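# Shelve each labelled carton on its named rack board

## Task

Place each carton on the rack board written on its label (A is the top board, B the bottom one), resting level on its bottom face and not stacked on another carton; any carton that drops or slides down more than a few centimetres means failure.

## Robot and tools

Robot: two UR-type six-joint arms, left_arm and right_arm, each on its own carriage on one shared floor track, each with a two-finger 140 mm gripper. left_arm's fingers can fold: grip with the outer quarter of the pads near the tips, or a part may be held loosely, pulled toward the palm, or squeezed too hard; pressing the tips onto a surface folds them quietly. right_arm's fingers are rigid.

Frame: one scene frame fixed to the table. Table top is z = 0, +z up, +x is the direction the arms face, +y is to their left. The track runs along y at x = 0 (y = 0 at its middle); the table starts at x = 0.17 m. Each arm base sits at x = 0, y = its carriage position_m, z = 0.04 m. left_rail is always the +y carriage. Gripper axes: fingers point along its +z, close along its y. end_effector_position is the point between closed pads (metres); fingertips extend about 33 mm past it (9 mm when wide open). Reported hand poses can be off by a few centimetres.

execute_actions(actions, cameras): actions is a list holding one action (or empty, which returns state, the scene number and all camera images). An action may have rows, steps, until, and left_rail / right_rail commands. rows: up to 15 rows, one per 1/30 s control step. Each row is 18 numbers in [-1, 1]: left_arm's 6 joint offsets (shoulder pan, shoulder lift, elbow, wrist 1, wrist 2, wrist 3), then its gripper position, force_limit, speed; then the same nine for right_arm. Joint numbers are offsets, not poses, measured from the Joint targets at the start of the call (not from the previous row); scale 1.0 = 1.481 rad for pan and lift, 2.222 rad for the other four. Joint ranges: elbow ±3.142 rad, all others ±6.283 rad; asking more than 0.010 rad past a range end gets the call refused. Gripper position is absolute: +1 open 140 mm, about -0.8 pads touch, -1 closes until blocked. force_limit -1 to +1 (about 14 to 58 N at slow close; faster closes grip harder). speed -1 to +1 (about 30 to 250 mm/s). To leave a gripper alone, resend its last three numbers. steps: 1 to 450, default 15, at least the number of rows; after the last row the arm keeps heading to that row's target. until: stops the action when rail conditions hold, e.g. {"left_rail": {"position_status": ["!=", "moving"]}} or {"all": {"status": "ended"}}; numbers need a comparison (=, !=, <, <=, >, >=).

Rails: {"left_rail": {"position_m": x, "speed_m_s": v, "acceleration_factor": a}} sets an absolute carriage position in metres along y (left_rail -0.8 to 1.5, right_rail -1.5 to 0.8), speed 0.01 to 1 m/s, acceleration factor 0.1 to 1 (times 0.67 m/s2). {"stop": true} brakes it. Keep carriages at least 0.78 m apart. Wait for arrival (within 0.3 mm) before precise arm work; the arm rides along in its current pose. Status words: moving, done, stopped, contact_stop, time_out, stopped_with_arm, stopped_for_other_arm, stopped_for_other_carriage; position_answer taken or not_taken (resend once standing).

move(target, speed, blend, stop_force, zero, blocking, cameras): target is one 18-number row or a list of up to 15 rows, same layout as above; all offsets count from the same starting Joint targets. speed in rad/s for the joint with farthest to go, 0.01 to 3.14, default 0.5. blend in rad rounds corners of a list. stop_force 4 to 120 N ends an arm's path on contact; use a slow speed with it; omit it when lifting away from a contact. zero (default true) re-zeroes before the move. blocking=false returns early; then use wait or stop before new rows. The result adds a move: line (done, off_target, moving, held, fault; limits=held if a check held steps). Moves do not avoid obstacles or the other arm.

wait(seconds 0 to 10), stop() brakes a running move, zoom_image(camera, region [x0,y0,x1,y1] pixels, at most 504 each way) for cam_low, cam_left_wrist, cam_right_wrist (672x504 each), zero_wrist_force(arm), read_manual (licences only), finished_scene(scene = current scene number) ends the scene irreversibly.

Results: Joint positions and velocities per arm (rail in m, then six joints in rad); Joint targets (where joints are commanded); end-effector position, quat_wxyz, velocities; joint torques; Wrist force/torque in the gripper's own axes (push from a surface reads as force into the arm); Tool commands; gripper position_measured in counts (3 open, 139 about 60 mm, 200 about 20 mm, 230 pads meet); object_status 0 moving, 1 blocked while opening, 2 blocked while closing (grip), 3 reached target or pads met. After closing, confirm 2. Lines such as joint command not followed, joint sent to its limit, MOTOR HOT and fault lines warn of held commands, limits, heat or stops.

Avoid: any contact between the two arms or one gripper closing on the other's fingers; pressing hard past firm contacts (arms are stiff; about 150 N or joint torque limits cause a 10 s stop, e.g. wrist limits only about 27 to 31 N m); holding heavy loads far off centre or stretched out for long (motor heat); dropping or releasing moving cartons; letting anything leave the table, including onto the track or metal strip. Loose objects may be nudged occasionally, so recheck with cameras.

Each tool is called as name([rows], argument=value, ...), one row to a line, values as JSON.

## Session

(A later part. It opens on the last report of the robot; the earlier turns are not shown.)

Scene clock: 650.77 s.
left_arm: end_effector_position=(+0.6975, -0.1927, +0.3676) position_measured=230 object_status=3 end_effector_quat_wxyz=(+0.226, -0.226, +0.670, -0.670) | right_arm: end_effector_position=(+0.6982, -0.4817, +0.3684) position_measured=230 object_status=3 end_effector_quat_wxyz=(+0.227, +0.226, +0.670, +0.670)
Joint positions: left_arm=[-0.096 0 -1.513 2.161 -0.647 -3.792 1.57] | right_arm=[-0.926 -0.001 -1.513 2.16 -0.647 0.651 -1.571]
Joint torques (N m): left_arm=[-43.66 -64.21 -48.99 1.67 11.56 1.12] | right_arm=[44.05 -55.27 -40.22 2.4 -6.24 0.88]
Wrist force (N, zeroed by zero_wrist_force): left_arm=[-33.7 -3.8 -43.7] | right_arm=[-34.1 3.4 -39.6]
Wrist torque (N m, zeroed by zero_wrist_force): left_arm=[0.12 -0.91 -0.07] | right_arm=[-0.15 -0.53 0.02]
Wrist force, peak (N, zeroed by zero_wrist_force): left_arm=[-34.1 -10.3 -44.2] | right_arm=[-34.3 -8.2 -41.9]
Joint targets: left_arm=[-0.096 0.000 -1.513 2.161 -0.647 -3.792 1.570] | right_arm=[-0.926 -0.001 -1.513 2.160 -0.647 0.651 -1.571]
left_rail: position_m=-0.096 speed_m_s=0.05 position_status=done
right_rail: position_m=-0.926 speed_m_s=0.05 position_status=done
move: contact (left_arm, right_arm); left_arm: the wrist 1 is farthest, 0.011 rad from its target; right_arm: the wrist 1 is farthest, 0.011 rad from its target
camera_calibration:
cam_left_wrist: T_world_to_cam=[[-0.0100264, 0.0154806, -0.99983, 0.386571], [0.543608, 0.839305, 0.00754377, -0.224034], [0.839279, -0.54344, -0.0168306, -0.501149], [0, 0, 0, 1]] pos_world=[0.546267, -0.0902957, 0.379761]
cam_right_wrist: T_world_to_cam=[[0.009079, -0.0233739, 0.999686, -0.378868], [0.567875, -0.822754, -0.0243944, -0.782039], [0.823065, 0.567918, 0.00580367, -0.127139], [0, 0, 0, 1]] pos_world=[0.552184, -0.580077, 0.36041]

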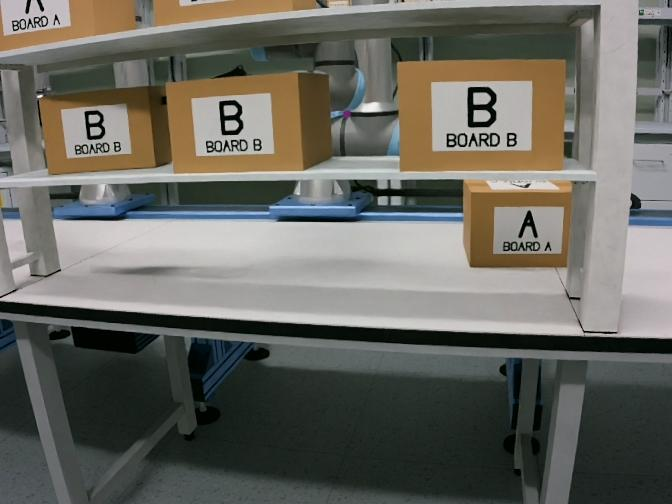

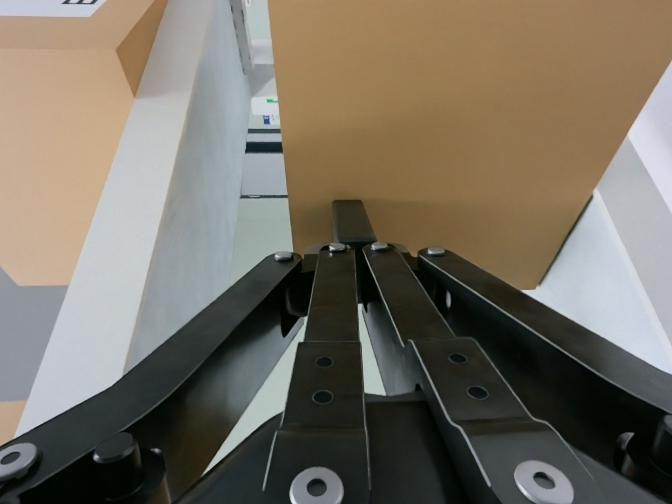

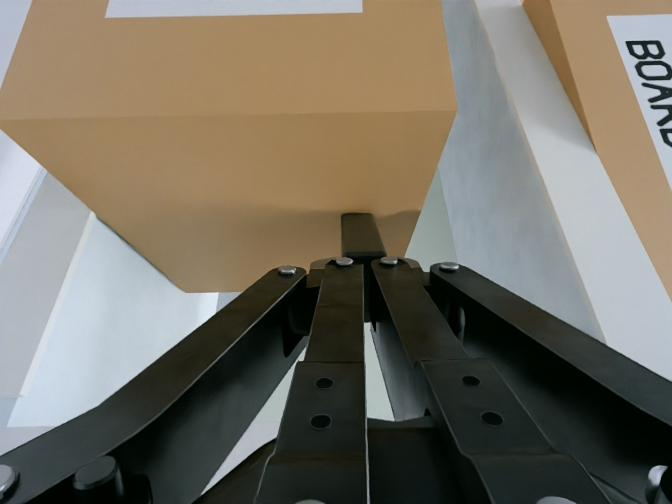

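move(target=[0,0.0012,0.0008,-0.0015,0,0,-1,-1,-1,0,0.0012,0.0008,-0.0015,0,0,-1,-1,-1], speed=0.02)

execute_actions([
  {"left_rail":{"position_m":-0.089},"right_rail":{"position_m":-0.9364},"steps":60,"until":{"all":{"status":"ended"}}},
])

move([
  [0,-0.0945,0.0572,0.005,0,0,-1,-1,-1,0,-0.0945,0.0572,0.005,0,0,-1,-1,-1],
  [0,-0.3923,0.1058,0.1553,0,0,-1,-1,-1,0,-0.3923,0.1058,0.1553,0,0,-1,-1,-1],
], speed=0.5, blend=0.02)

execute_actions([
  {"left_rail":{"position_m":0.77,"speed_m_s":0.6,"acceleration_factor":1},"right_rail":{"position_m":-0.808,"speed_m_s":0.3,"acceleration_factor":1},"steps":120,"until":{"all":{"status":"ended"}}},
])

move([
  [0,0,0,0,0,0,-1,-1,-1,0,0.2880,0.0086,-0.2006,0,0,-1,-1,-1],
  [0,0,0,0,0,0,-1,-1,-1,0,0.4028,-0.0667,-0.2017,0,0,-1,-1,-1],
], speed=[0.4,0.12], blend=0.02, stop_force=50, cameras=["cam_low","cam_right_wrist"])

Scene clock: 664.40 s.
left_arm: end_effector_position=(+0.6973, -0.1927, +0.3660) position_measured=230 object_status=3 end_effector_quat_wxyz=(+0.226, -0.226, +0.670, -0.670) | right_arm: end_effector_position=(+0.6981, -0.4817, +0.3667) position_measured=230 object_status=3 end_effector_quat_wxyz=(+0.227, +0.226, +0.670, +0.670)
Joint positions: left_arm=[-0.096 0 -1.511 2.162 -0.651 -3.792 1.57] | right_arm=[-0.926 -0.001 -1.512 2.161 -0.65 0.651 -1.571]
Joint torques (N m): left_arm=[-43.41 -16.99 -20.3 -1.68 11.01 1.13] | right_arm=[43.03 -24.31 -18.89 -2.04 -6.37 1.09]
Wrist force (N, zeroed by zero_wrist_force): left_arm=[-34.0 -14.6 -43.8] | right_arm=[-34.6 12.1 -38.9]
Wrist torque (N m, zeroed by zero_wrist_force): left_arm=[0.27 -0.97 -0.19] | right_arm=[-0.44 -0.50 0.15]
Wrist force, peak (N, zeroed by zero_wrist_force): left_arm=[-34.5 -14.4 -43.9] | right_arm=[-34.3 11.9 -39.9]
Joint targets: left_arm=[-0.096 0.000 -1.511 2.162 -0.651 -3.792 1.570] | right_arm=[-0.926 -0.001 -1.511 2.161 -0.650 0.651 -1.571]
left_rail: position_m=-0.096 speed_m_s=0.05 position_status=done
right_rail: position_m=-0.926 speed_m_s=0.05 position_status=done
move: done

Scene clock: 665.40 s.
left_arm: end_effector_position=(+0.6973, -0.1856, +0.3658) position_measured=230 object_status=3 end_effector_quat_wxyz=(+0.226, -0.227, +0.670, -0.670) | right_arm: end_effector_position=(+0.6980, -0.4917, +0.3666) position_measured=230 object_status=3 end_effector_quat_wxyz=(+0.227, +0.226, +0.670, +0.670)
Joint positions: left_arm=[-0.089 0 -1.511 2.162 -0.651 -3.792 1.57] | right_arm=[-0.936 -0.001 -1.511 2.161 -0.65 0.651 -1.571]
Joint torques (N m): left_arm=[8.15 -49.5 -51.43 -1.31 -1.92 1.4] | right_arm=[-13.48 -53.65 -42.26 -2.3 2.97 0.91]
Wrist force (N, zeroed by zero_wrist_force): left_arm=[0.2 -0.3 0.0] | right_arm=[1.6 -2.2 0.1]
Wrist torque (N m, zeroed by zero_wrist_force): left_arm=[-0.09 -0.03 0.00] | right_arm=[-0.55 -0.41 -0.02]
Wrist force, peak (N, zeroed by zero_wrist_force): left_arm=[-34.2 -14.3 -44.0] | right_arm=[-34.4 12.3 -39.3]
Joint targets: left_arm=[-0.089 0.000 -1.511 2.162 -0.651 -3.792 1.570] | right_arm=[-0.936 -0.001 -1.511 2.161 -0.650 0.651 -1.571]
Tool commands: left_gripper/position=-1.0 left_gripper/force_limit=-1.0 left_gripper/speed=-1.0 right_gripper/position=-1.0 right_gripper/force_limit=-1.0 right_gripper/speed=-1.0
left_rail: position_m=-0.089 speed_m_s=0.05 position_status=done
right_rail: position_m=-0.936 speed_m_s=0.05 position_status=done

Scene clock: 667.17 s.
left_arm: end_effector_position=(+0.4463, -0.1856, +0.4604) position_measured=230 object_status=3 end_effector_quat_wxyz=(+0.226, -0.226, +0.670, -0.670) | right_arm: end_effector_position=(+0.4469, -0.4916, +0.4612) position_measured=230 object_status=3 end_effector_quat_wxyz=(+0.227, +0.226, +0.670, +0.670)
Joint positions: left_arm=[-0.089 0 -2.092 2.397 -0.306 -3.792 1.57] | right_arm=[-0.936 -0.001 -2.092 2.396 -0.305 0.651 -1.571]
Joint torques (N m): left_arm=[8.08 -21.63 -38.09 1.23 -2.05 0.93] | right_arm=[5.39 -12.02 -32.13 1.69 -2.84 0.99]
Wrist force (N, zeroed by zero_wrist_force): left_arm=[0.2 -0.2 -0.2] | right_arm=[1.4 -2.3 0.0]
Wrist torque (N m, zeroed by zero_wrist_force): left_arm=[-0.07 -0.04 -0.02] | right_arm=[-0.55 -0.30 -0.06]
Wrist force, peak (N, zeroed by zero_wrist_force): left_arm=[2.0 -0.9 -1.1] | right_arm=[0.5 -4.5 -1.5]
Joint targets: left_arm=[-0.089 0.000 -2.092 2.398 -0.306 -3.792 1.570] | right_arm=[-0.936 -0.001 -2.093 2.396 -0.305 0.651 -1.571]
left_rail: position_m=-0.089 speed_m_s=0.05 position_status=done
right_rail: position_m=-0.936 speed_m_s=0.05 position_status=done
move: done

Scene clock: 669.77 s.
left_arm: end_effector_position=(+0.4462, +0.6733, +0.4604) position_measured=230 object_status=3 end_effector_quat_wxyz=(+0.226, -0.226, +0.670, -0.670) | right_arm: end_effector_position=(+0.4468, -0.3632, +0.4612) position_measured=230 object_status=3 end_effector_quat_wxyz=(+0.227, +0.226, +0.670, +0.670)
Joint positions: left_arm=[0.77 0 -2.092 2.398 -0.306 -3.792 1.57] | right_arm=[-0.808 -0.001 -2.093 2.396 -0.305 0.651 -1.571]
Joint torques (N m): left_arm=[6.46 -22.41 -44.45 0.4 -1.73 1.1] | right_arm=[9.88 -11.62 -36.9 0.52 -2.58 1.12]
Wrist force (N, zeroed by zero_wrist_force): left_arm=[0.2 -0.3 -0.2] | right_arm=[1.6 -2.4 0.0]
Wrist torque (N m, zeroed by zero_wrist_force): left_arm=[-0.09 -0.04 -0.02] | right_arm=[-0.57 -0.35 -0.06]
Wrist force, peak (N, zeroed by zero_wrist_force): left_arm=[1.2 0.1 1.0] | right_arm=[2.5 -2.5 0.9]
Joint targets: left_arm=[0.770 0.000 -2.092 2.398 -0.306 -3.792 1.570] | right_arm=[-0.808 -0.001 -2.093 2.396 -0.305 0.651 -1.571]
Tool commands: left_gripper/position=-1.0 left_gripper/force_limit=-1.0 left_gripper/speed=-1.0 right_gripper/position=-1.0 right_gripper/force_limit=-1.0 right_gripper/speed=-1.0
left_rail: position_m=0.770 speed_m_s=0.60 position_status=done
right_rail: position_m=-0.808 speed_m_s=0.30 position_status=done

Scene clock: 673.37 s.
left_arm: end_effector_position=(+0.4462, +0.6734, +0.4604) position_measured=230 object_status=3 end_effector_quat_wxyz=(+0.226, -0.226, +0.670, -0.670) | right_arm: end_effector_position=(+0.6699, -0.3633, +0.3214) position_measured=230 object_status=3 end_effector_quat_wxyz=(+0.227, +0.226, +0.670, +0.670)
Joint positions: left_arm=[0.77 0 -2.092 2.398 -0.306 -3.792 1.57] | right_arm=[-0.808 -0.001 -1.496 2.248 -0.753 0.651 -1.571]
Joint torques (N m): left_arm=[6.27 -19.96 -53 -0.7 -1.68 1.13] | right_arm=[-5.28 -25.97 -40.66 -5.59 4.52 0.92]
Wrist force (N, zeroed by zero_wrist_force): left_arm=[0.5 0.0 -0.2] | right_arm=[5.7 1.3 -3.2]
Wrist torque (N m, zeroed by zero_wrist_force): left_arm=[-0.02 -0.11 -0.02] | right_arm=[-0.62 -0.27 -0.05]
Wrist force, peak (N, zeroed by zero_wrist_force): left_arm=[0.6 -0.7 -0.2] | right_arm=[9.0 -4.6 -3.7]
Joint targets: left_arm=[0.770 0.000 -2.092 2.398 -0.306 -3.792 1.570] | right_arm=[-0.808 -0.001 -1.496 2.248 -0.753 0.651 -1.571]
left_rail: position_m=0.770 speed_m_s=0.60 position_status=done
right_rail: position_m=-0.808 speed_m_s=0.30 position_status=done
move: done
camera_calibration:
cam_right_wrist: T_world_to_cam=[[0.00863669, -0.0234388, 0.999688, -0.32866], [0.567886, -0.822751, -0.0241965, -0.669768], [0.823062, 0.567918, 0.0062047, -0.170938], [0, 0, 0, 1]] pos_world=[0.523883, -0.461677, 0.313412]
Images, in order (width x height): cam_low 672x504, cam_right_wrist 672x504.

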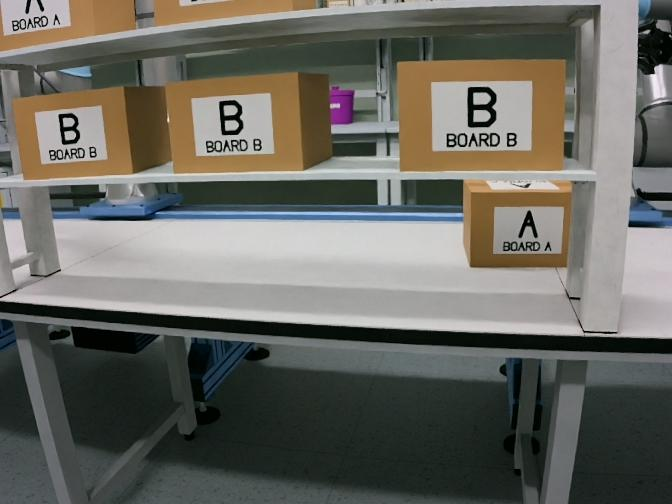

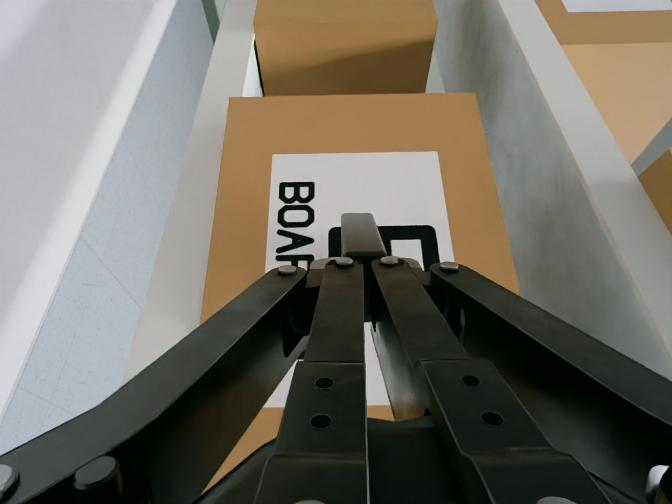

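move([
  [0,0,0,0,0,0,-1,-1,-1,0,-0.1148,0.0753,0.0011,0,0,-1,-1,-1],
  [0,-0.0439,-0.2592,-0.4185,1.0,-0.7066,-1,-1,-1,0,-0.4028,0.0667,0.2017,0,0,-1,-1,-1],
], speed=1.0, blend=0.02)

execute_actions([
  {"left_rail":{"position_m":0.5},"right_rail":{"position_m":-0.3,"speed_m_s":0.5},"steps":90,"until":{"all":{"status":"ended"}}},
], cameras=["cam_left_wrist"])

Scene clock: 682.63 s.
left_arm: end_effector_position=(+0.3204, +0.9444, +0.5787) position_measured=230 object_status=3 end_effector_quat_wxyz=(+0.000, +0.000, +1.000, +0.000) | right_arm: end_effector_position=(+0.4468, -0.3632, +0.4612) position_measured=230 object_status=3 end_effector_quat_wxyz=(+0.227, +0.226, +0.670, +0.670)
Joint positions: left_arm=[0.77 0 -2.157 1.822 -1.235 -1.57 0] | right_arm=[-0.808 -0.001 -2.093 2.396 -0.305 0.651 -1.571]
Joint torques (N m): left_arm=[-4.95 -17.03 -62.42 -8.29 2.81 -2.13] | right_arm=[9.7 -13.34 -49.31 1.39 -2.44 1.14]
Wrist force (N, zeroed by zero_wrist_force): left_arm=[1.0 -1.5 -0.2] | right_arm=[1.8 -1.7 0.3]
Wrist torque (N m, zeroed by zero_wrist_force): left_arm=[0.03 -0.26 -0.18] | right_arm=[-0.42 -0.40 -0.06]
Wrist force, peak (N, zeroed by zero_wrist_force): left_arm=[0.3 -3.7 -1.4] | right_arm=[5.8 2.1 -3.2]
Joint targets: left_arm=[0.770 0.000 -2.157 1.822 -1.235 -1.570 0.000] | right_arm=[-0.808 -0.001 -2.093 2.396 -0.305 0.651 -1.571]
left_rail: position_m=0.770 speed_m_s=0.60 position_status=done
right_rail: position_m=-0.808 speed_m_s=0.30 position_status=done
move: done

Scene clock: 684.67 s.
left_arm: end_effector_position=(+0.3204, +0.6745, +0.5788) position_measured=230 object_status=3 end_effector_quat_wxyz=(+0.000, +0.000, +1.000, +0.000) | right_arm: end_effector_position=(+0.4468, +0.1448, +0.4612) position_measured=230 object_status=3 end_effector_quat_wxyz=(+0.227, +0.226, +0.670, +0.670)
Joint positions: left_arm=[0.5 0 -2.157 1.822 -1.235 -1.57 0] | right_arm=[-0.3 -0.001 -2.093 2.396 -0.305 0.651 -1.571]
Joint torques (N m): left_arm=[-3.9 -16.68 -58.59 -7.97 0.53 -2.43] | right_arm=[10.09 -10.52 -45.89 0.75 -2.33 0.98]
Wrist force (N, zeroed by zero_wrist_force): left_arm=[0.7 -1.7 -0.1] | right_arm=[1.9 -1.4 0.2]
Wrist torque (N m, zeroed by zero_wrist_force): left_arm=[-0.02 -0.19 -0.19] | right_arm=[-0.37 -0.42 -0.06]
Wrist force, peak (N, zeroed by zero_wrist_force): left_arm=[1.0 -3.2 -0.4] | right_arm=[2.6 -2.1 1.5]
Joint targets: left_arm=[0.500 0.000 -2.157 1.822 -1.235 -1.570 0.000] | right_arm=[-0.300 -0.001 -2.093 2.396 -0.305 0.651 -1.571]
Tool commands: left_gripper/position=-1.0 left_gripper/force_limit=-1.0 left_gripper/speed=-1.0 right_gripper/position=-1.0 right_gripper/force_limit=-1.0 right_gripper/speed=-1.0
left_rail: position_m=0.500 speed_m_s=0.60 position_status=done
right_rail: position_m=-0.300 speed_m_s=0.50 position_status=done
camera_calibration:
cam_left_wrist: T_world_to_cam=[[0.00202146, 0.999823, 0.0187269, -0.676831], [0.940917, -0.00824324, 0.338538, -0.495728], [0.338632, 0.0169361, -0.940766, 0.607366], [0, 0, 0, 1]] pos_world=[0.262133, 0.662338, 0.751887]
Images, in order (width x height): cam_left_wrist 672x504.

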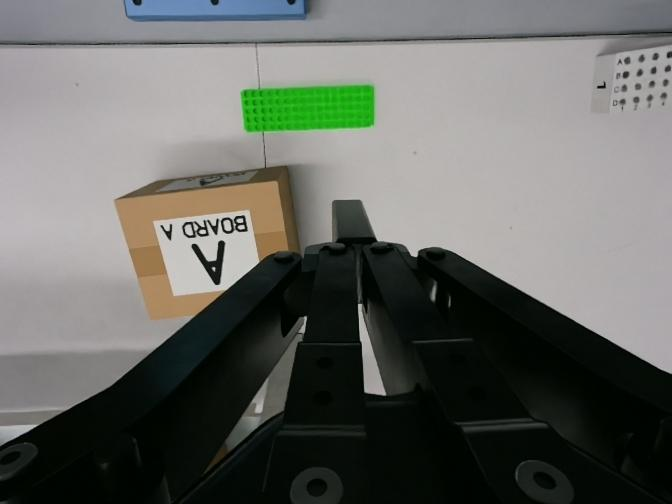

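move(target=[0,0.0176,0.1233,0.5711,-1.0,0.7066,-1,-1,-1,0,-0.0257,-0.1350,0.1526,0,0,-1,-1,-1], speed=1.2)

execute_actions([
  {"left_rail":{"position_m":0.762},"right_rail":{"position_m":-0.15,"speed_m_s":0.3},"steps":120,"until":{"all":{"status":"ended"}}},
])

move([
  [0,0.0155,0.0977,-0.1076,0,0,-1,-1,-1,0,0.0155,0.0977,-0.1076,0,0,-1,-1,-1],
  [0,0.0903,0.184,-0.2437,0,0,-1,-1,-1,0,0.0903,0.184,-0.2437,0,0,-1,-1,-1],
  [0,0.2667,0.2515,-0.4287,0,0,-1,-1,-1,0,0.2667,0.2515,-0.4287,0,0,-1,-1,-1],
  [0,0.5631,0.2838,-0.6586,0,0,-1,-1,-1,0,0.5631,0.2838,-0.6586,0,0,-1,-1,-1],
], speed=0.4, blend=0.02, stop_force=30)

zero_wrist_force(arm="left_arm")

zero_wrist_force(arm="right_arm")

execute_actions([
  {"left_rail":{"position_m":0.726,"speed_m_s":0.03},"right_rail":{"position_m":-0.115,"speed_m_s":0.03},"steps":90,"until":{"all":{"status":"ended"}}},
], cameras=["cam_left_wrist","cam_right_wrist"])

Scene clock: 705.40 s.
left_arm: end_effector_position=(+0.4520, +0.4033, +0.6407) position_measured=230 object_status=3 end_effector_quat_wxyz=(+0.227, -0.225, +0.670, -0.670) | right_arm: end_effector_position=(+0.4525, +0.1448, +0.6395) position_measured=230 object_status=3 end_effector_quat_wxyz=(+0.227, +0.226, +0.670, +0.670)
Joint positions: left_arm=[0.5 0 -2.131 2.096 0.033 -3.792 1.57] | right_arm=[-0.3 -0.001 -2.131 2.096 0.034 0.651 -1.571]
Joint torques (N m): left_arm=[-9.79 20.89 -39.86 1.05 -2.83 2.33] | right_arm=[9.29 -11.63 -51.33 1.54 -2.37 0.69]
Wrist force (N, zeroed by zero_wrist_force): left_arm=[0.4 0.0 -0.2] | right_arm=[1.6 -2.0 -0.1]
Wrist torque (N m, zeroed by zero_wrist_force): left_arm=[-0.02 -0.07 -0.02] | right_arm=[-0.47 -0.37 -0.07]
Wrist force, peak (N, zeroed by zero_wrist_force): left_arm=[0.4 2.3 -1.1] | right_arm=[1.8 -2.5 0.2]
Joint targets: left_arm=[0.500 0.000 -2.131 2.096 0.034 -3.792 1.570] | right_arm=[-0.300 -0.001 -2.131 2.096 0.034 0.651 -1.571]
left_rail: position_m=0.500 speed_m_s=0.60 position_status=done
right_rail: position_m=-0.300 speed_m_s=0.50 position_status=done
move: done

Scene clock: 706.93 s.
left_arm: end_effector_position=(+0.4521, +0.6653, +0.6407) position_measured=230 object_status=3 end_effector_quat_wxyz=(+0.227, -0.226, +0.670, -0.670) | right_arm: end_effector_position=(+0.4525, +0.2948, +0.6396) position_measured=230 object_status=3 end_effector_quat_wxyz=(+0.227, +0.226, +0.670, +0.670)
Joint positions: left_arm=[0.762 0 -2.131 2.096 0.034 -3.792 1.57] | right_arm=[-0.15 -0.001 -2.131 2.096 0.034 0.651 -1.571]
Joint torques (N m): left_arm=[-12.95 18.45 -43.9 0.54 -1.07 2.33] | right_arm=[9.45 -9.92 -47.88 1.02 -2.44 0.66]
Wrist force (N, zeroed by zero_wrist_force): left_arm=[0.5 -0.1 -0.3] | right_arm=[1.6 -1.9 -0.2]
Wrist torque (N m, zeroed by zero_wrist_force): left_arm=[-0.03 -0.11 -0.01] | right_arm=[-0.46 -0.36 -0.07]
Wrist force, peak (N, zeroed by zero_wrist_force): left_arm=[-0.2 0.1 -1.7] | right_arm=[2.2 -2.1 0.7]
Joint targets: left_arm=[0.762 0.000 -2.131 2.096 0.034 -3.792 1.570] | right_arm=[-0.150 -0.001 -2.131 2.096 0.034 0.651 -1.571]
Tool commands: left_gripper/position=-1.0 left_gripper/force_limit=-1.0 left_gripper/speed=-1.0 right_gripper/position=-1.0 right_gripper/force_limit=-1.0 right_gripper/speed=-1.0
left_rail: position_m=0.762 speed_m_s=0.60 position_status=done
right_rail: position_m=-0.150 speed_m_s=0.30 position_status=done

Scene clock: 711.73 s.
left_arm: end_effector_position=(+0.4528, +0.6654, +0.1251) position_measured=230 object_status=3 end_effector_quat_wxyz=(+0.226, -0.226, +0.670, -0.670) | right_arm: end_effector_position=(+0.4524, +0.2948, +0.1245) position_measured=230 object_status=3 end_effector_quat_wxyz=(+0.226, +0.227, +0.670, +0.670)
Joint positions: left_arm=[0.762 0 -1.297 2.726 -1.43 -3.792 1.57] | right_arm=[-0.15 -0.001 -1.297 2.727 -1.429 0.651 -1.571]
Joint torques (N m): left_arm=[-11.14 -11.87 1.66 -4.6 1.81 2.04] | right_arm=[8.2 -18.38 1.27 -5.95 -2.32 0.53]
Wrist force (N, zeroed by zero_wrist_force): left_arm=[0.0 0.0 -0.4] | right_arm=[1.5 -2.2 0.6]
Wrist torque (N m, zeroed by zero_wrist_force): left_arm=[0.00 0.00 0.00] | right_arm=[-0.50 -0.34 -0.10]
Wrist force, peak (N, zeroed by zero_wrist_force): left_arm=[0.9 -2.3 -0.4] | right_arm=[1.8 -2.9 -0.1]
Joint targets: left_arm=[0.762 0.000 -1.297 2.726 -1.430 -3.792 1.570] | right_arm=[-0.150 -0.001 -1.297 2.727 -1.429 0.651 -1.571]
left_rail: position_m=0.762 speed_m_s=0.60 position_status=done
right_rail: position_m=-0.150 speed_m_s=0.30 position_status=done
move: done

Wrist force sensor zeroed.

Wrist force sensor zeroed.

Scene clock: 713.23 s.
left_arm: end_effector_position=(+0.4527, +0.6294, +0.1251) position_measured=230 object_status=3 end_effector_quat_wxyz=(+0.226, -0.226, +0.670, -0.670) | right_arm: end_effector_position=(+0.4523, +0.3298, +0.1244) position_measured=230 object_status=3 end_effector_quat_wxyz=(+0.226, +0.227, +0.670, +0.670)
Joint positions: left_arm=[0.726 0 -1.297 2.726 -1.43 -3.792 1.57] | right_arm=[-0.115 -0.001 -1.297 2.727 -1.429 0.651 -1.571]
Joint torques (N m): left_arm=[-13.07 -14.91 -9 -4.29 1.82 2.17] | right_arm=[7.85 -19.97 -7.81 -5.41 -2.24 0.6]
Wrist force (N, zeroed by zero_wrist_force): left_arm=[-1.6 -3.6 -11.1] | right_arm=[-1.6 0.7 -7.8]
Wrist torque (N m, zeroed by zero_wrist_force): left_arm=[0.02 0.06 -0.04] | right_arm=[0.00 0.06 0.00]
Wrist force, peak (N, zeroed by zero_wrist_force): left_arm=[-1.0 -2.6 -12.1] | right_arm=[-1.8 0.6 -11.6]
Joint targets: left_arm=[0.726 0.000 -1.297 2.726 -1.430 -3.792 1.570] | right_arm=[-0.115 -0.001 -1.297 2.727 -1.429 0.651 -1.571]
Tool commands: left_gripper/position=-1.0 left_gripper/force_limit=-1.0 left_gripper/speed=-1.0 right_gripper/position=-1.0 right_gripper/force_limit=-1.0 right_gripper/speed=-1.0
left_rail: position_m=0.726 speed_m_s=0.03 position_status=done
right_rail: position_m=-0.115 speed_m_s=0.03 position_status=done
camera_calibration:
cam_left_wrist: T_world_to_cam=[[-0.00886111, 0.0154498, -0.999841, 0.128407], [0.543611, 0.839298, 0.00815125, -0.779199], [0.83929, -0.543453, -0.0158358, 0.146854], [0, 0, 0, 1]] pos_world=[0.301466, 0.731804, 0.137063]
cam_right_wrist: T_world_to_cam=[[0.0107994, -0.023394, 0.999668, -0.114557], [0.567828, -0.822756, -0.0253881, 0.0194501], [0.823077, 0.567913, 0.00439851, -0.384039], [0, 0, 0, 1]] pos_world=[0.306286, 0.231423, 0.116702]
Images, in order (width x height): cam_left_wrist 672x504, cam_right_wrist 672x504.

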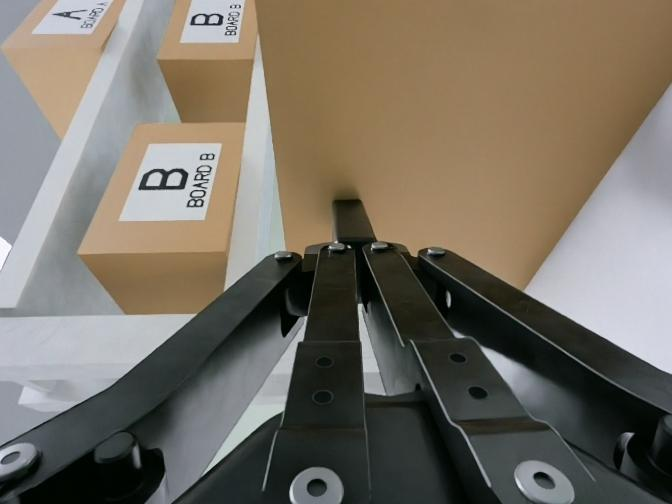

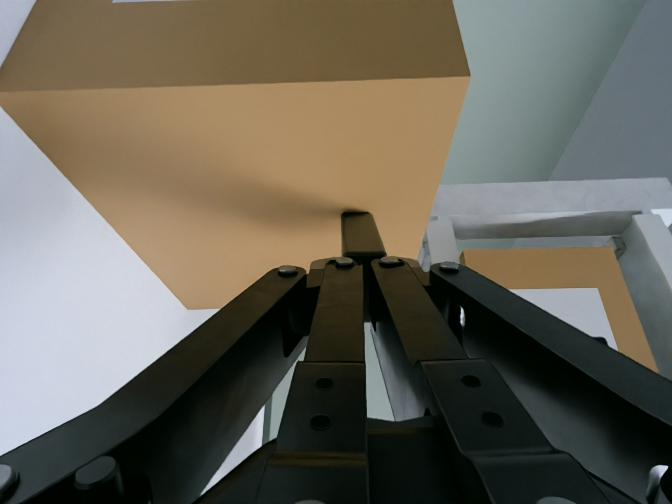

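execute_actions([
  {"right_rail":{"position_m":-0.110},"steps":45},
])

execute_actions([
  {"right_rail":{"position_m":-0.1095},"steps":15},
])

move([
  [0,-0.2964,-0.0324,0.2299,0,0,-1,-1,-1,0,-0.2964,-0.0324,0.2299,0,0,-1,-1,-1],
  [0,-0.4728,-0.0998,0.4149,0,0,-1,-1,-1,0,-0.4728,-0.0998,0.4149,0,0,-1,-1,-1],
  [0,-0.5476,-0.1861,0.5511,0,0,-1,-1,-1,0,-0.5476,-0.1861,0.5511,0,0,-1,-1,-1],
  [0,-0.5631,-0.2838,0.6586,0,0,-1,-1,-1,0,-0.5631,-0.2838,0.6586,0,0,-1,-1,-1],
], speed=0.22, blend=0.02, cameras=["cam_low"])

execute_actions([
  {"left_rail":{"position_m":0.631,"speed_m_s":0.05,"acceleration_factor":0.1},"right_rail":{"position_m":-0.2045,"speed_m_s":0.05,"acceleration_factor":0.1},"steps":150,"until":{"all":{"status":"ended"}}},
])

Scene clock: 727.77 s.
left_arm: end_effector_position=(+0.4528, +0.6293, +0.1251) position_measured=230 object_status=3 end_effector_quat_wxyz=(+0.226, -0.226, +0.670, -0.670) | right_arm: end_effector_position=(+0.4524, +0.3348, +0.1245) position_measured=230 object_status=3 end_effector_quat_wxyz=(+0.226, +0.227, +0.670, +0.670)
Joint positions: left_arm=[0.726 0 -1.297 2.726 -1.43 -3.792 1.57] | right_arm=[-0.11 -0.001 -1.297 2.727 -1.429 0.651 -1.571]
Joint torques (N m): left_arm=[-12.43 -17.37 1.64 -1.04 15.64 1.81] | right_arm=[14.82 -26.86 -3.12 -4.87 -15.77 0.57]
Wrist force (N, zeroed by zero_wrist_force): left_arm=[-29.4 -3.4 -40.2] | right_arm=[-33.7 3.2 -48.1]
Wrist torque (N m, zeroed by zero_wrist_force): left_arm=[0.10 -0.73 -0.04] | right_arm=[-0.06 -0.33 0.02]
Wrist force, peak (N, zeroed by zero_wrist_force): left_arm=[-28.9 -3.3 -41.4] | right_arm=[-33.7 2.5 -48.5]
Joint targets: left_arm=[0.726 0.000 -1.297 2.726 -1.430 -3.792 1.570] | right_arm=[-0.110 -0.001 -1.297 2.727 -1.429 0.651 -1.571]
Tool commands: left_gripper/position=-1.0 left_gripper/force_limit=-1.0 left_gripper/speed=-1.0 right_gripper/position=-1.0 right_gripper/force_limit=-1.0 right_gripper/speed=-1.0
left_rail: position_m=0.726 speed_m_s=0.03 position_status=done
right_rail: position_m=-0.110 speed_m_s=0.03 position_status=done

Scene clock: 728.47 s.
left_arm: end_effector_position=(+0.4528, +0.6294, +0.1251) position_measured=230 object_status=3 end_effector_quat_wxyz=(+0.226, -0.226, +0.670, -0.670) | right_arm: end_effector_position=(+0.4524, +0.3353, +0.1245) position_measured=230 object_status=3 end_effector_quat_wxyz=(+0.226, +0.227, +0.670, +0.670)
Joint positions: left_arm=[0.726 0 -1.297 2.726 -1.43 -3.792 1.57] | right_arm=[-0.11 -0.001 -1.297 2.727 -1.429 0.651 -1.571]
Joint torques (N m): left_arm=[-13.16 -16.4 0.35 -0.52 15.43 2.03] | right_arm=[17.76 -27.87 -0.93 -5.05 -19.75 0.71]
Wrist force (N, zeroed by zero_wrist_force): left_arm=[-33.2 -3.6 -45.2] | right_arm=[-38.6 3.2 -55.1]
Wrist torque (N m, zeroed by zero_wrist_force): left_arm=[0.07 -0.76 -0.04] | right_arm=[-0.09 -0.49 0.02]
Wrist force, peak (N, zeroed by zero_wrist_force): left_arm=[-33.2 -4.2 -45.4] | right_arm=[-39.0 3.1 -55.2]
Joint targets: left_arm=[0.726 0.000 -1.297 2.726 -1.430 -3.792 1.570] | right_arm=[-0.109 -0.001 -1.297 2.727 -1.429 0.651 -1.571]
Tool commands: left_gripper/position=-1.0 left_gripper/force_limit=-1.0 left_gripper/speed=-1.0 right_gripper/position=-1.0 right_gripper/force_limit=-1.0 right_gripper/speed=-1.0
left_rail: position_m=0.726 speed_m_s=0.03 position_status=done
right_rail: position_m=-0.110 position_m_goal=-0.109 speed_m_s=0.03 position_status=done

Scene clock: 735.63 s.
left_arm: end_effector_position=(+0.4521, +0.6294, +0.6406) position_measured=230 object_status=3 end_effector_quat_wxyz=(+0.227, -0.226, +0.670, -0.670) | right_arm: end_effector_position=(+0.4525, +0.3353, +0.6395) position_measured=230 object_status=3 end_effector_quat_wxyz=(+0.227, +0.226, +0.670, +0.670)
Joint positions: left_arm=[0.726 0 -2.131 2.096 0.033 -3.792 1.57] | right_arm=[-0.11 -0.001 -2.131 2.097 0.034 0.651 -1.571]
Joint torques (N m): left_arm=[-32.73 -23.73 -69.42 -0.18 16.43 1.84] | right_arm=[33.31 -15.94 -58.77 0.37 -17.97 0.6]
Wrist force (N, zeroed by zero_wrist_force): left_arm=[-33.7 8.2 -44.2] | right_arm=[-35.9 -9.0 -43.9]
Wrist torque (N m, zeroed by zero_wrist_force): left_arm=[-0.31 -0.91 0.05] | right_arm=[0.38 -0.54 -0.06]
Wrist force, peak (N, zeroed by zero_wrist_force): left_arm=[-35.3 9.1 -45.8] | right_arm=[-38.8 3.0 -55.0]
Joint targets: left_arm=[0.726 0.000 -2.131 2.096 0.034 -3.792 1.570] | right_arm=[-0.109 -0.001 -2.131 2.096 0.034 0.651 -1.571]
left_rail: position_m=0.726 speed_m_s=0.03 position_status=done
right_rail: position_m=-0.110 position_m_goal=-0.109 speed_m_s=0.03 position_status=done
move: done
Images, in order (width x height): cam_low 672x504.

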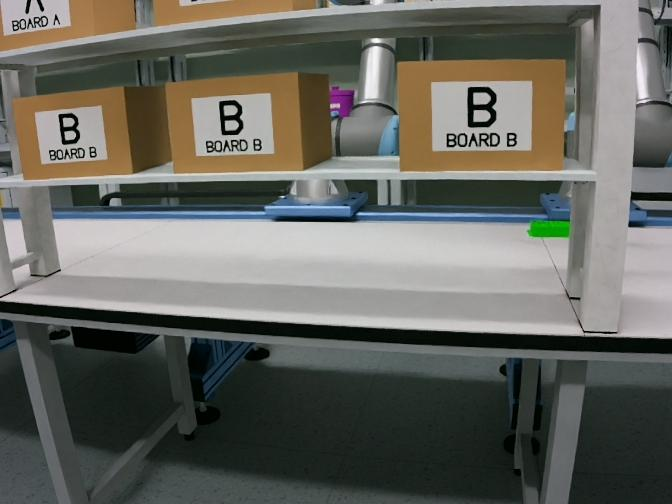

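Scene clock: 738.50 s.
left_arm: end_effector_position=(+0.4521, +0.5344, +0.6407) position_measured=230 object_status=3 end_effector_quat_wxyz=(+0.227, -0.226, +0.670, -0.670) | right_arm: end_effector_position=(+0.4525, +0.2403, +0.6396) position_measured=230 object_status=3 end_effector_quat_wxyz=(+0.227, +0.226, +0.670, +0.670)
Joint positions: left_arm=[0.631 0 -2.131 2.096 0.034 -3.792 1.57] | right_arm=[-0.204 -0.001 -2.131 2.096 0.034 0.651 -1.571]
Joint torques (N m): left_arm=[-36.85 -22.37 -67.03 -0.22 16.56 1.63] | right_arm=[32.72 -16 -57.64 -0.1 -17.04 0.2]
Wrist force (N, zeroed by zero_wrist_force): left_arm=[-34.1 7.6 -44.2] | right_arm=[-36.3 -8.5 -43.8]
Wrist torque (N m, zeroed by zero_wrist_force): left_arm=[-0.32 -0.87 0.05] | right_arm=[0.33 -0.44 -0.06]
Wrist force, peak (N, zeroed by zero_wrist_force): left_arm=[-34.3 7.4 -44.6] | right_arm=[-36.6 -9.1 -44.3]
Joint targets: left_arm=[0.631 0.000 -2.131 2.096 0.034 -3.792 1.570] | right_arm=[-0.204 -0.001 -2.131 2.096 0.034 0.651 -1.571]
Tool commands: left_gripper/position=-1.0 left_gripper/force_limit=-1.0 left_gripper/speed=-1.0 right_gripper/position=-1.0 right_gripper/force_limit=-1.0 right_gripper/speed=-1.0
left_rail: position_m=0.631 speed_m_s=0.05 position_status=done
right_rail: position_m=-0.204 speed_m_s=0.05 position_status=done

execute_actions([
  {"right_rail":{"position_m":-0.2028},"steps":30},
])

move([
  [0,0.0671,-0.0212,-0.0230,0,0,-1,-1,-1,0,0.0671,-0.0212,-0.0230,0,0,-1,-1,-1],
  [0,0.1295,-0.0449,-0.0410,0,0,-1,-1,-1,0,0.1295,-0.0449,-0.0410,0,0,-1,-1,-1],
  [0,0.2471,-0.1,-0.0643,0,0,-1,-1,-1,0,0.2471,-0.1,-0.0643,0,0,-1,-1,-1],
  [0,0.3304,-0.1475,-0.0723,0,0,-1,-1,-1,0,0.3304,-0.1475,-0.0723,0,0,-1,-1,-1],
], speed=0.12, blend=0.02, stop_force=30, cameras=["cam_left_wrist","cam_right_wrist"])

Scene clock: 747.47 s.
left_arm: end_effector_position=(+0.4521, +0.5344, +0.6407) position_measured=230 object_status=3 end_effector_quat_wxyz=(+0.227, -0.226, +0.670, -0.670) | right_arm: end_effector_position=(+0.4525, +0.2420, +0.6396) position_measured=230 object_status=3 end_effector_quat_wxyz=(+0.227, +0.226, +0.670, +0.670)
Joint positions: left_arm=[0.631 0 -2.131 2.096 0.034 -3.792 1.57] | right_arm=[-0.203 -0.001 -2.131 2.096 0.034 0.651 -1.571]
Joint torques (N m): left_arm=[-39.44 -21.19 -65.79 -0.53 16.97 1.54] | right_arm=[27.06 -15.98 -55.41 -0.24 -15.62 0.29]
Wrist force (N, zeroed by zero_wrist_force): left_arm=[-51.7 7.2 -67.6] | right_arm=[-55.2 -8.2 -66.4]
Wrist torque (N m, zeroed by zero_wrist_force): left_arm=[-0.31 -1.39 0.04] | right_arm=[0.45 -0.74 -0.07]
Wrist force, peak (N, zeroed by zero_wrist_force): left_arm=[-51.8 7.6 -67.7] | right_arm=[-55.3 -9.3 -66.6]
Joint targets: left_arm=[0.631 0.000 -2.131 2.096 0.034 -3.792 1.570] | right_arm=[-0.203 -0.001 -2.131 2.096 0.034 0.651 -1.571]
Tool commands: left_gripper/position=-1.0 left_gripper/force_limit=-1.0 left_gripper/speed=-1.0 right_gripper/position=-1.0 right_gripper/force_limit=-1.0 right_gripper/speed=-1.0
left_rail: position_m=0.631 speed_m_s=0.05 position_status=done
right_rail: position_m=-0.203 speed_m_s=0.05 position_status=done

Scene clock: 752.60 s.
left_arm: end_effector_position=(+0.7300, +0.5345, +0.6405) position_measured=230 object_status=3 end_effector_quat_wxyz=(+0.226, -0.226, +0.670, -0.670) | right_arm: end_effector_position=(+0.7303, +0.2419, +0.6392) position_measured=230 object_status=3 end_effector_quat_wxyz=(+0.226, +0.226, +0.670, +0.670)
Joint positions: left_arm=[0.631 0 -1.642 1.768 -0.127 -3.792 1.57] | right_arm=[-0.203 -0.001 -1.641 1.769 -0.127 0.651 -1.571]
Joint torques (N m): left_arm=[-40.28 -27.93 -69.71 -7.62 17.32 1.47] | right_arm=[33.57 -37.06 -56.9 -8.38 -14.21 0.3]
Wrist force (N, zeroed by zero_wrist_force): left_arm=[-37.4 8.1 -49.2] | right_arm=[-39.9 -9.2 -49.2]
Wrist torque (N m, zeroed by zero_wrist_force): left_arm=[-0.29 -1.03 0.04] | right_arm=[0.38 -0.65 -0.02]
Wrist force, peak (N, zeroed by zero_wrist_force): left_arm=[-51.2 8.2 -67.9] | right_arm=[-54.7 -9.5 -66.8]
Joint targets: left_arm=[0.631 0.000 -1.642 1.768 -0.127 -3.792 1.570] | right_arm=[-0.203 -0.001 -1.641 1.769 -0.127 0.651 -1.571]
left_rail: position_m=0.631 speed_m_s=0.05 position_status=done
right_rail: position_m=-0.203 speed_m_s=0.05 position_status=done
move: done
camera_calibration:
cam_left_wrist: T_world_to_cam=[[-0.00850077, 0.0154574, -0.999844, 0.647338], [0.543612, 0.839295, 0.00835349, -0.854624], [0.839293, -0.543457, -0.0155375, -0.129488], [0, 0, 0, 1]] pos_world=[0.578766, 0.636904, 0.652364]
cam_right_wrist: T_world_to_cam=[[0.010439, -0.0234016, 0.999672, -0.633937], [0.567838, -0.822755, -0.0251897, -0.19779], [0.823074, 0.567914, 0.00469954, -0.565387], [0, 0, 0, 1]] pos_world=[0.584286, 0.143523, 0.631404]
Images, in order (width x height): cam_left_wrist 672x504, cam_right_wrist 672x504.

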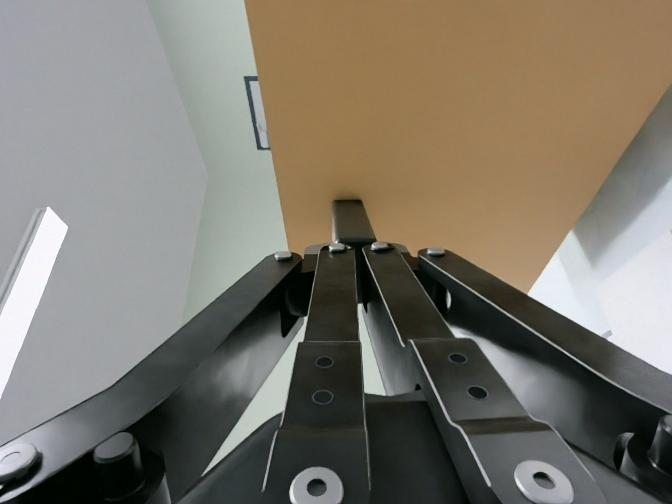

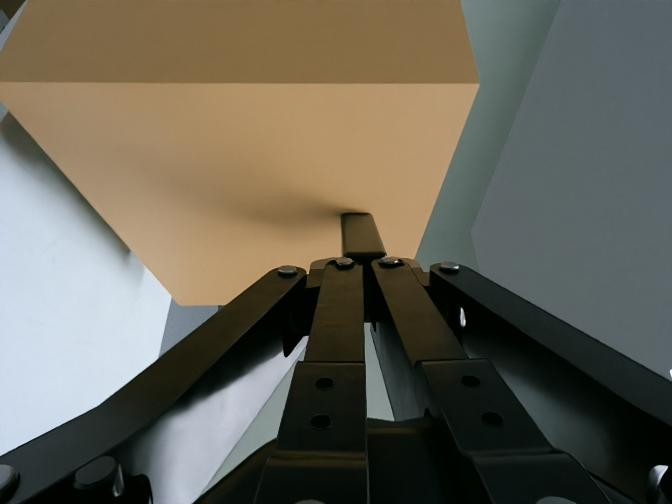

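move(target=[0,0.0070,0.0265,-0.0312,0,0,-1,-1,-1,0,0.0070,0.0265,-0.0312,0,0,-1,-1,-1], speed=0.035, stop_force=15)

move(target=[0,0.0005,0.0022,-0.0026,0,0,-1,-1,-1,0,0.0005,0.0022,-0.0026,0,0,-1,-1,-1], speed=0.02, stop_force=20)

execute_actions([
  {"left_rail":{"position_m":0.64},"right_rail":{"position_m":-0.2128},"steps":60,"until":{"all":{"status":"ended"}}},
], cameras=["cam_left_wrist"])

Scene clock: 762.77 s.
left_arm: end_effector_position=(+0.7302, +0.5345, +0.6077) position_measured=230 object_status=3 end_effector_quat_wxyz=(+0.227, -0.226, +0.670, -0.670) | right_arm: end_effector_position=(+0.7305, +0.2419, +0.6075) position_measured=230 object_status=3 end_effector_quat_wxyz=(+0.226, +0.226, +0.670, +0.670)
Joint positions: left_arm=[0.631 0 -1.633 1.818 -0.186 -3.792 1.57] | right_arm=[-0.203 -0.001 -1.633 1.817 -0.184 0.651 -1.571]
Joint torques (N m): left_arm=[-46.54 -62.83 -59.21 1.31 17.9 1.17] | right_arm=[42.03 -52.34 -48.48 2.22 -12.8 0.48]
Wrist force (N, zeroed by zero_wrist_force): left_arm=[-40.1 -2.9 -51.2] | right_arm=[-39.9 3.8 -48.0]
Wrist torque (N m, zeroed by zero_wrist_force): left_arm=[0.01 -1.07 -0.06] | right_arm=[-0.11 -0.63 0.14]
Wrist force, peak (N, zeroed by zero_wrist_force): left_arm=[-39.3 -16.1 -59.3] | right_arm=[-40.0 -9.8 -49.5]
Joint targets: left_arm=[0.631 0.000 -1.633 1.818 -0.186 -3.792 1.570] | right_arm=[-0.203 -0.001 -1.633 1.817 -0.184 0.651 -1.571]
left_rail: position_m=0.631 speed_m_s=0.05 position_status=done
right_rail: position_m=-0.203 speed_m_s=0.05 position_status=done
move: contact (left_arm, right_arm); right_arm: the wrist 1 is farthest, 0.013 rad from its target

Scene clock: 764.13 s.
left_arm: end_effector_position=(+0.7301, +0.5345, +0.6046) position_measured=230 object_status=3 end_effector_quat_wxyz=(+0.227, -0.226, +0.670, -0.670) | right_arm: end_effector_position=(+0.7304, +0.2419, +0.6044) position_measured=230 object_status=3 end_effector_quat_wxyz=(+0.226, +0.226, +0.670, +0.670)
Joint positions: left_arm=[0.631 0 -1.632 1.823 -0.192 -3.792 1.57] | right_arm=[-0.203 -0.001 -1.632 1.822 -0.189 0.651 -1.571]
Joint torques (N m): left_arm=[-49.06 -7.38 -25.18 -1.39 18.37 1.53] | right_arm=[41.38 -13.13 -23.27 -1.87 -12.71 0.32]
Wrist force (N, zeroed by zero_wrist_force): left_arm=[-37.0 -18.8 -58.8] | right_arm=[-37.8 17.4 -58.3]
Wrist torque (N m, zeroed by zero_wrist_force): left_arm=[0.38 -0.83 -0.27] | right_arm=[-0.45 -0.45 0.32]
Wrist force, peak (N, zeroed by zero_wrist_force): left_arm=[-38.0 -18.6 -60.1] | right_arm=[-37.8 17.1 -58.7]
Joint targets: left_arm=[0.631 0.000 -1.632 1.823 -0.192 -3.792 1.570] | right_arm=[-0.203 -0.001 -1.632 1.822 -0.189 0.651 -1.571]
left_rail: position_m=0.631 speed_m_s=0.05 position_status=done
right_rail: position_m=-0.203 speed_m_s=0.05 position_status=done
move: done

Scene clock: 765.13 s.
left_arm: end_effector_position=(+0.7301, +0.5434, +0.6045) position_measured=230 object_status=3 end_effector_quat_wxyz=(+0.227, -0.226, +0.670, -0.670) | right_arm: end_effector_position=(+0.7304, +0.2319, +0.6043) position_measured=230 object_status=3 end_effector_quat_wxyz=(+0.226, +0.226, +0.670, +0.670)
Joint positions: left_arm=[0.64 0 -1.632 1.823 -0.192 -3.792 1.57] | right_arm=[-0.213 -0.001 -1.632 1.822 -0.189 0.651 -1.571]
Joint torques (N m): left_arm=[11.97 -60.2 -61.23 -1.35 -1.82 1.59] | right_arm=[-14.49 -55.03 -50.92 -1.83 3.09 0.17]
Wrist force (N, zeroed by zero_wrist_force): left_arm=[0.5 -0.1 0.3] | right_arm=[2.5 2.3 0.0]
Wrist torque (N m, zeroed by zero_wrist_force): left_arm=[-0.03 -0.11 -0.02] | right_arm=[0.48 -0.59 0.09]
Wrist force, peak (N, zeroed by zero_wrist_force): left_arm=[-36.6 -19.0 -58.7] | right_arm=[-37.9 17.0 -58.5]
Joint targets: left_arm=[0.640 0.000 -1.632 1.823 -0.192 -3.792 1.570] | right_arm=[-0.213 -0.001 -1.632 1.822 -0.189 0.651 -1.571]
Tool commands: left_gripper/position=-1.0 left_gripper/force_limit=-1.0 left_gripper/speed=-1.0 right_gripper/position=-1.0 right_gripper/force_limit=-1.0 right_gripper/speed=-1.0
left_rail: position_m=0.640 speed_m_s=0.05 position_status=done
right_rail: position_m=-0.213 speed_m_s=0.05 position_status=done
camera_calibration:
cam_left_wrist: T_world_to_cam=[[-0.00813912, 0.0154634, -0.999847, 0.610894], [0.543684, 0.839247, 0.00855379, -0.862064], [0.839251, -0.543531, -0.0152379, -0.125353], [0, 0, 0, 1]] pos_world=[0.578865, 0.645904, 0.616265]
Images, in order (width x height): cam_left_wrist 672x504.

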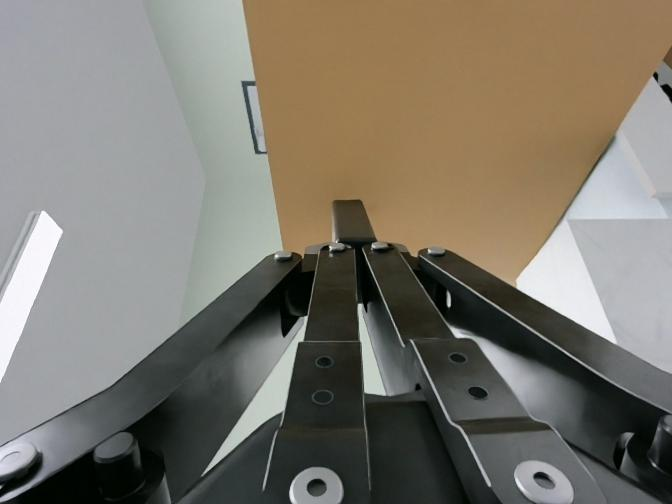

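move([
  [0,-0.0899,0.0229,0.0374,0,0,-1,-1,-1,0,-0.0899,0.0229,0.0374,0,0,-1,-1,-1],
  [0,-0.3369,0.1229,0.1017,0,0,-1,-1,-1,0,-0.3369,0.1229,0.1017,0,0,-1,-1,-1],
], speed=0.5, blend=0.02, cameras=["all"])

Scene clock: 771.00 s.
left_arm: end_effector_position=(+0.4521, +0.5434, +0.6405) position_measured=230 object_status=3 end_effector_quat_wxyz=(+0.227, -0.226, +0.670, -0.670) | right_arm: end_effector_position=(+0.4523, +0.2320, +0.6404) position_measured=230 object_status=3 end_effector_quat_wxyz=(+0.226, +0.226, +0.670, +0.670)
Joint positions: left_arm=[0.64 0 -2.131 2.096 0.034 -3.792 1.57] | right_arm=[-0.213 -0.001 -2.131 2.095 0.036 0.651 -1.571]
Joint torques (N m): left_arm=[4.88 -20.17 -40.24 1.38 -1.84 1.38] | right_arm=[3.95 -9.17 -35.48 1.42 -1.66 0.35]
Wrist force (N, zeroed by zero_wrist_force): left_arm=[0.5 -0.1 0.2] | right_arm=[2.4 2.7 -0.1]
Wrist torque (N m, zeroed by zero_wrist_force): left_arm=[-0.06 -0.09 -0.01] | right_arm=[0.59 -0.55 0.01]
Wrist force, peak (N, zeroed by zero_wrist_force): left_arm=[2.5 0.1 -1.6] | right_arm=[4.6 2.4 -1.5]
Joint targets: left_arm=[0.640 0.000 -2.131 2.096 0.034 -3.792 1.570] | right_arm=[-0.213 -0.001 -2.131 2.095 0.036 0.651 -1.571]
left_rail: position_m=0.640 speed_m_s=0.05 position_status=done
right_rail: position_m=-0.213 speed_m_s=0.05 position_status=done
move: done
camera_calibration:
cam_left_wrist: T_world_to_cam=[[-0.00800139, 0.0154945, -0.999848, 0.644567], [0.543569, 0.83932, 0.00865688, -0.711224], [0.839327, -0.543417, -0.0151381, 0.108291], [0, 0, 0, 1]] pos_world=[0.300865, 0.645804, 0.652265]
cam_right_wrist: T_world_to_cam=[[0.00993578, -0.0233853, 0.999677, -0.63222], [0.567737, -0.822834, -0.0248912, -0.0481963], [0.82315, 0.567801, 0.00510122, -0.331216], [0, 0, 0, 1]] pos_world=[0.306285, 0.133623, 0.632506]

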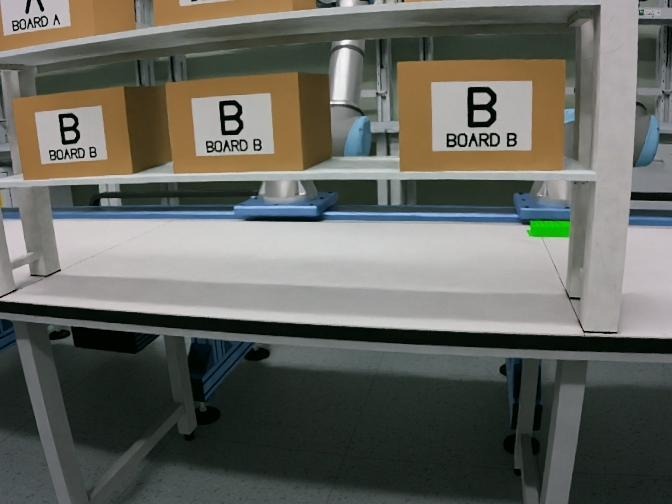

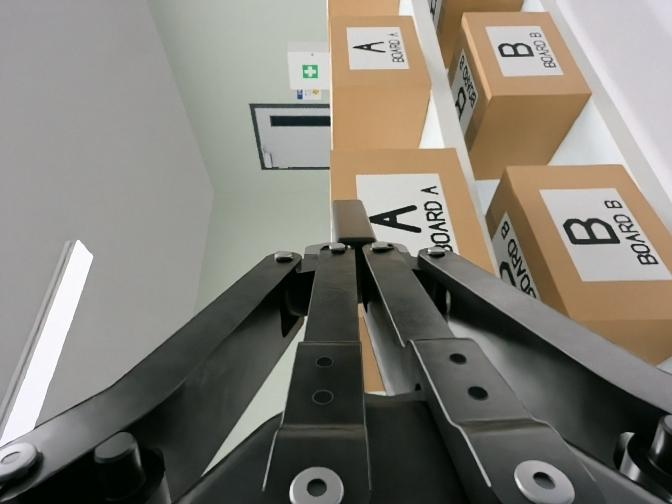

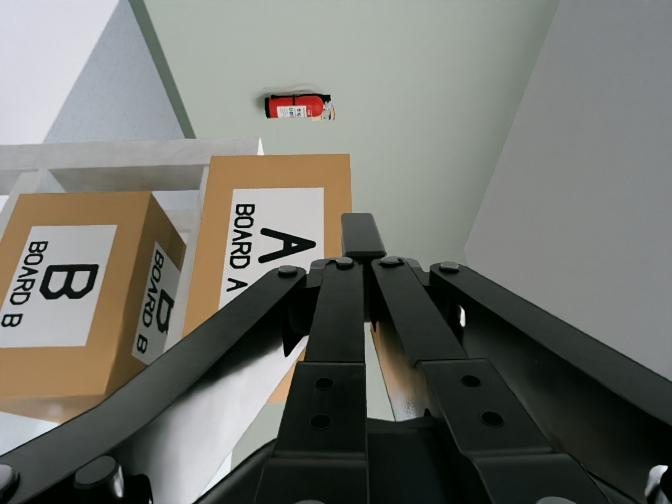

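All placed.

finished_scene(scene=2)

The scene is finished: the task was done.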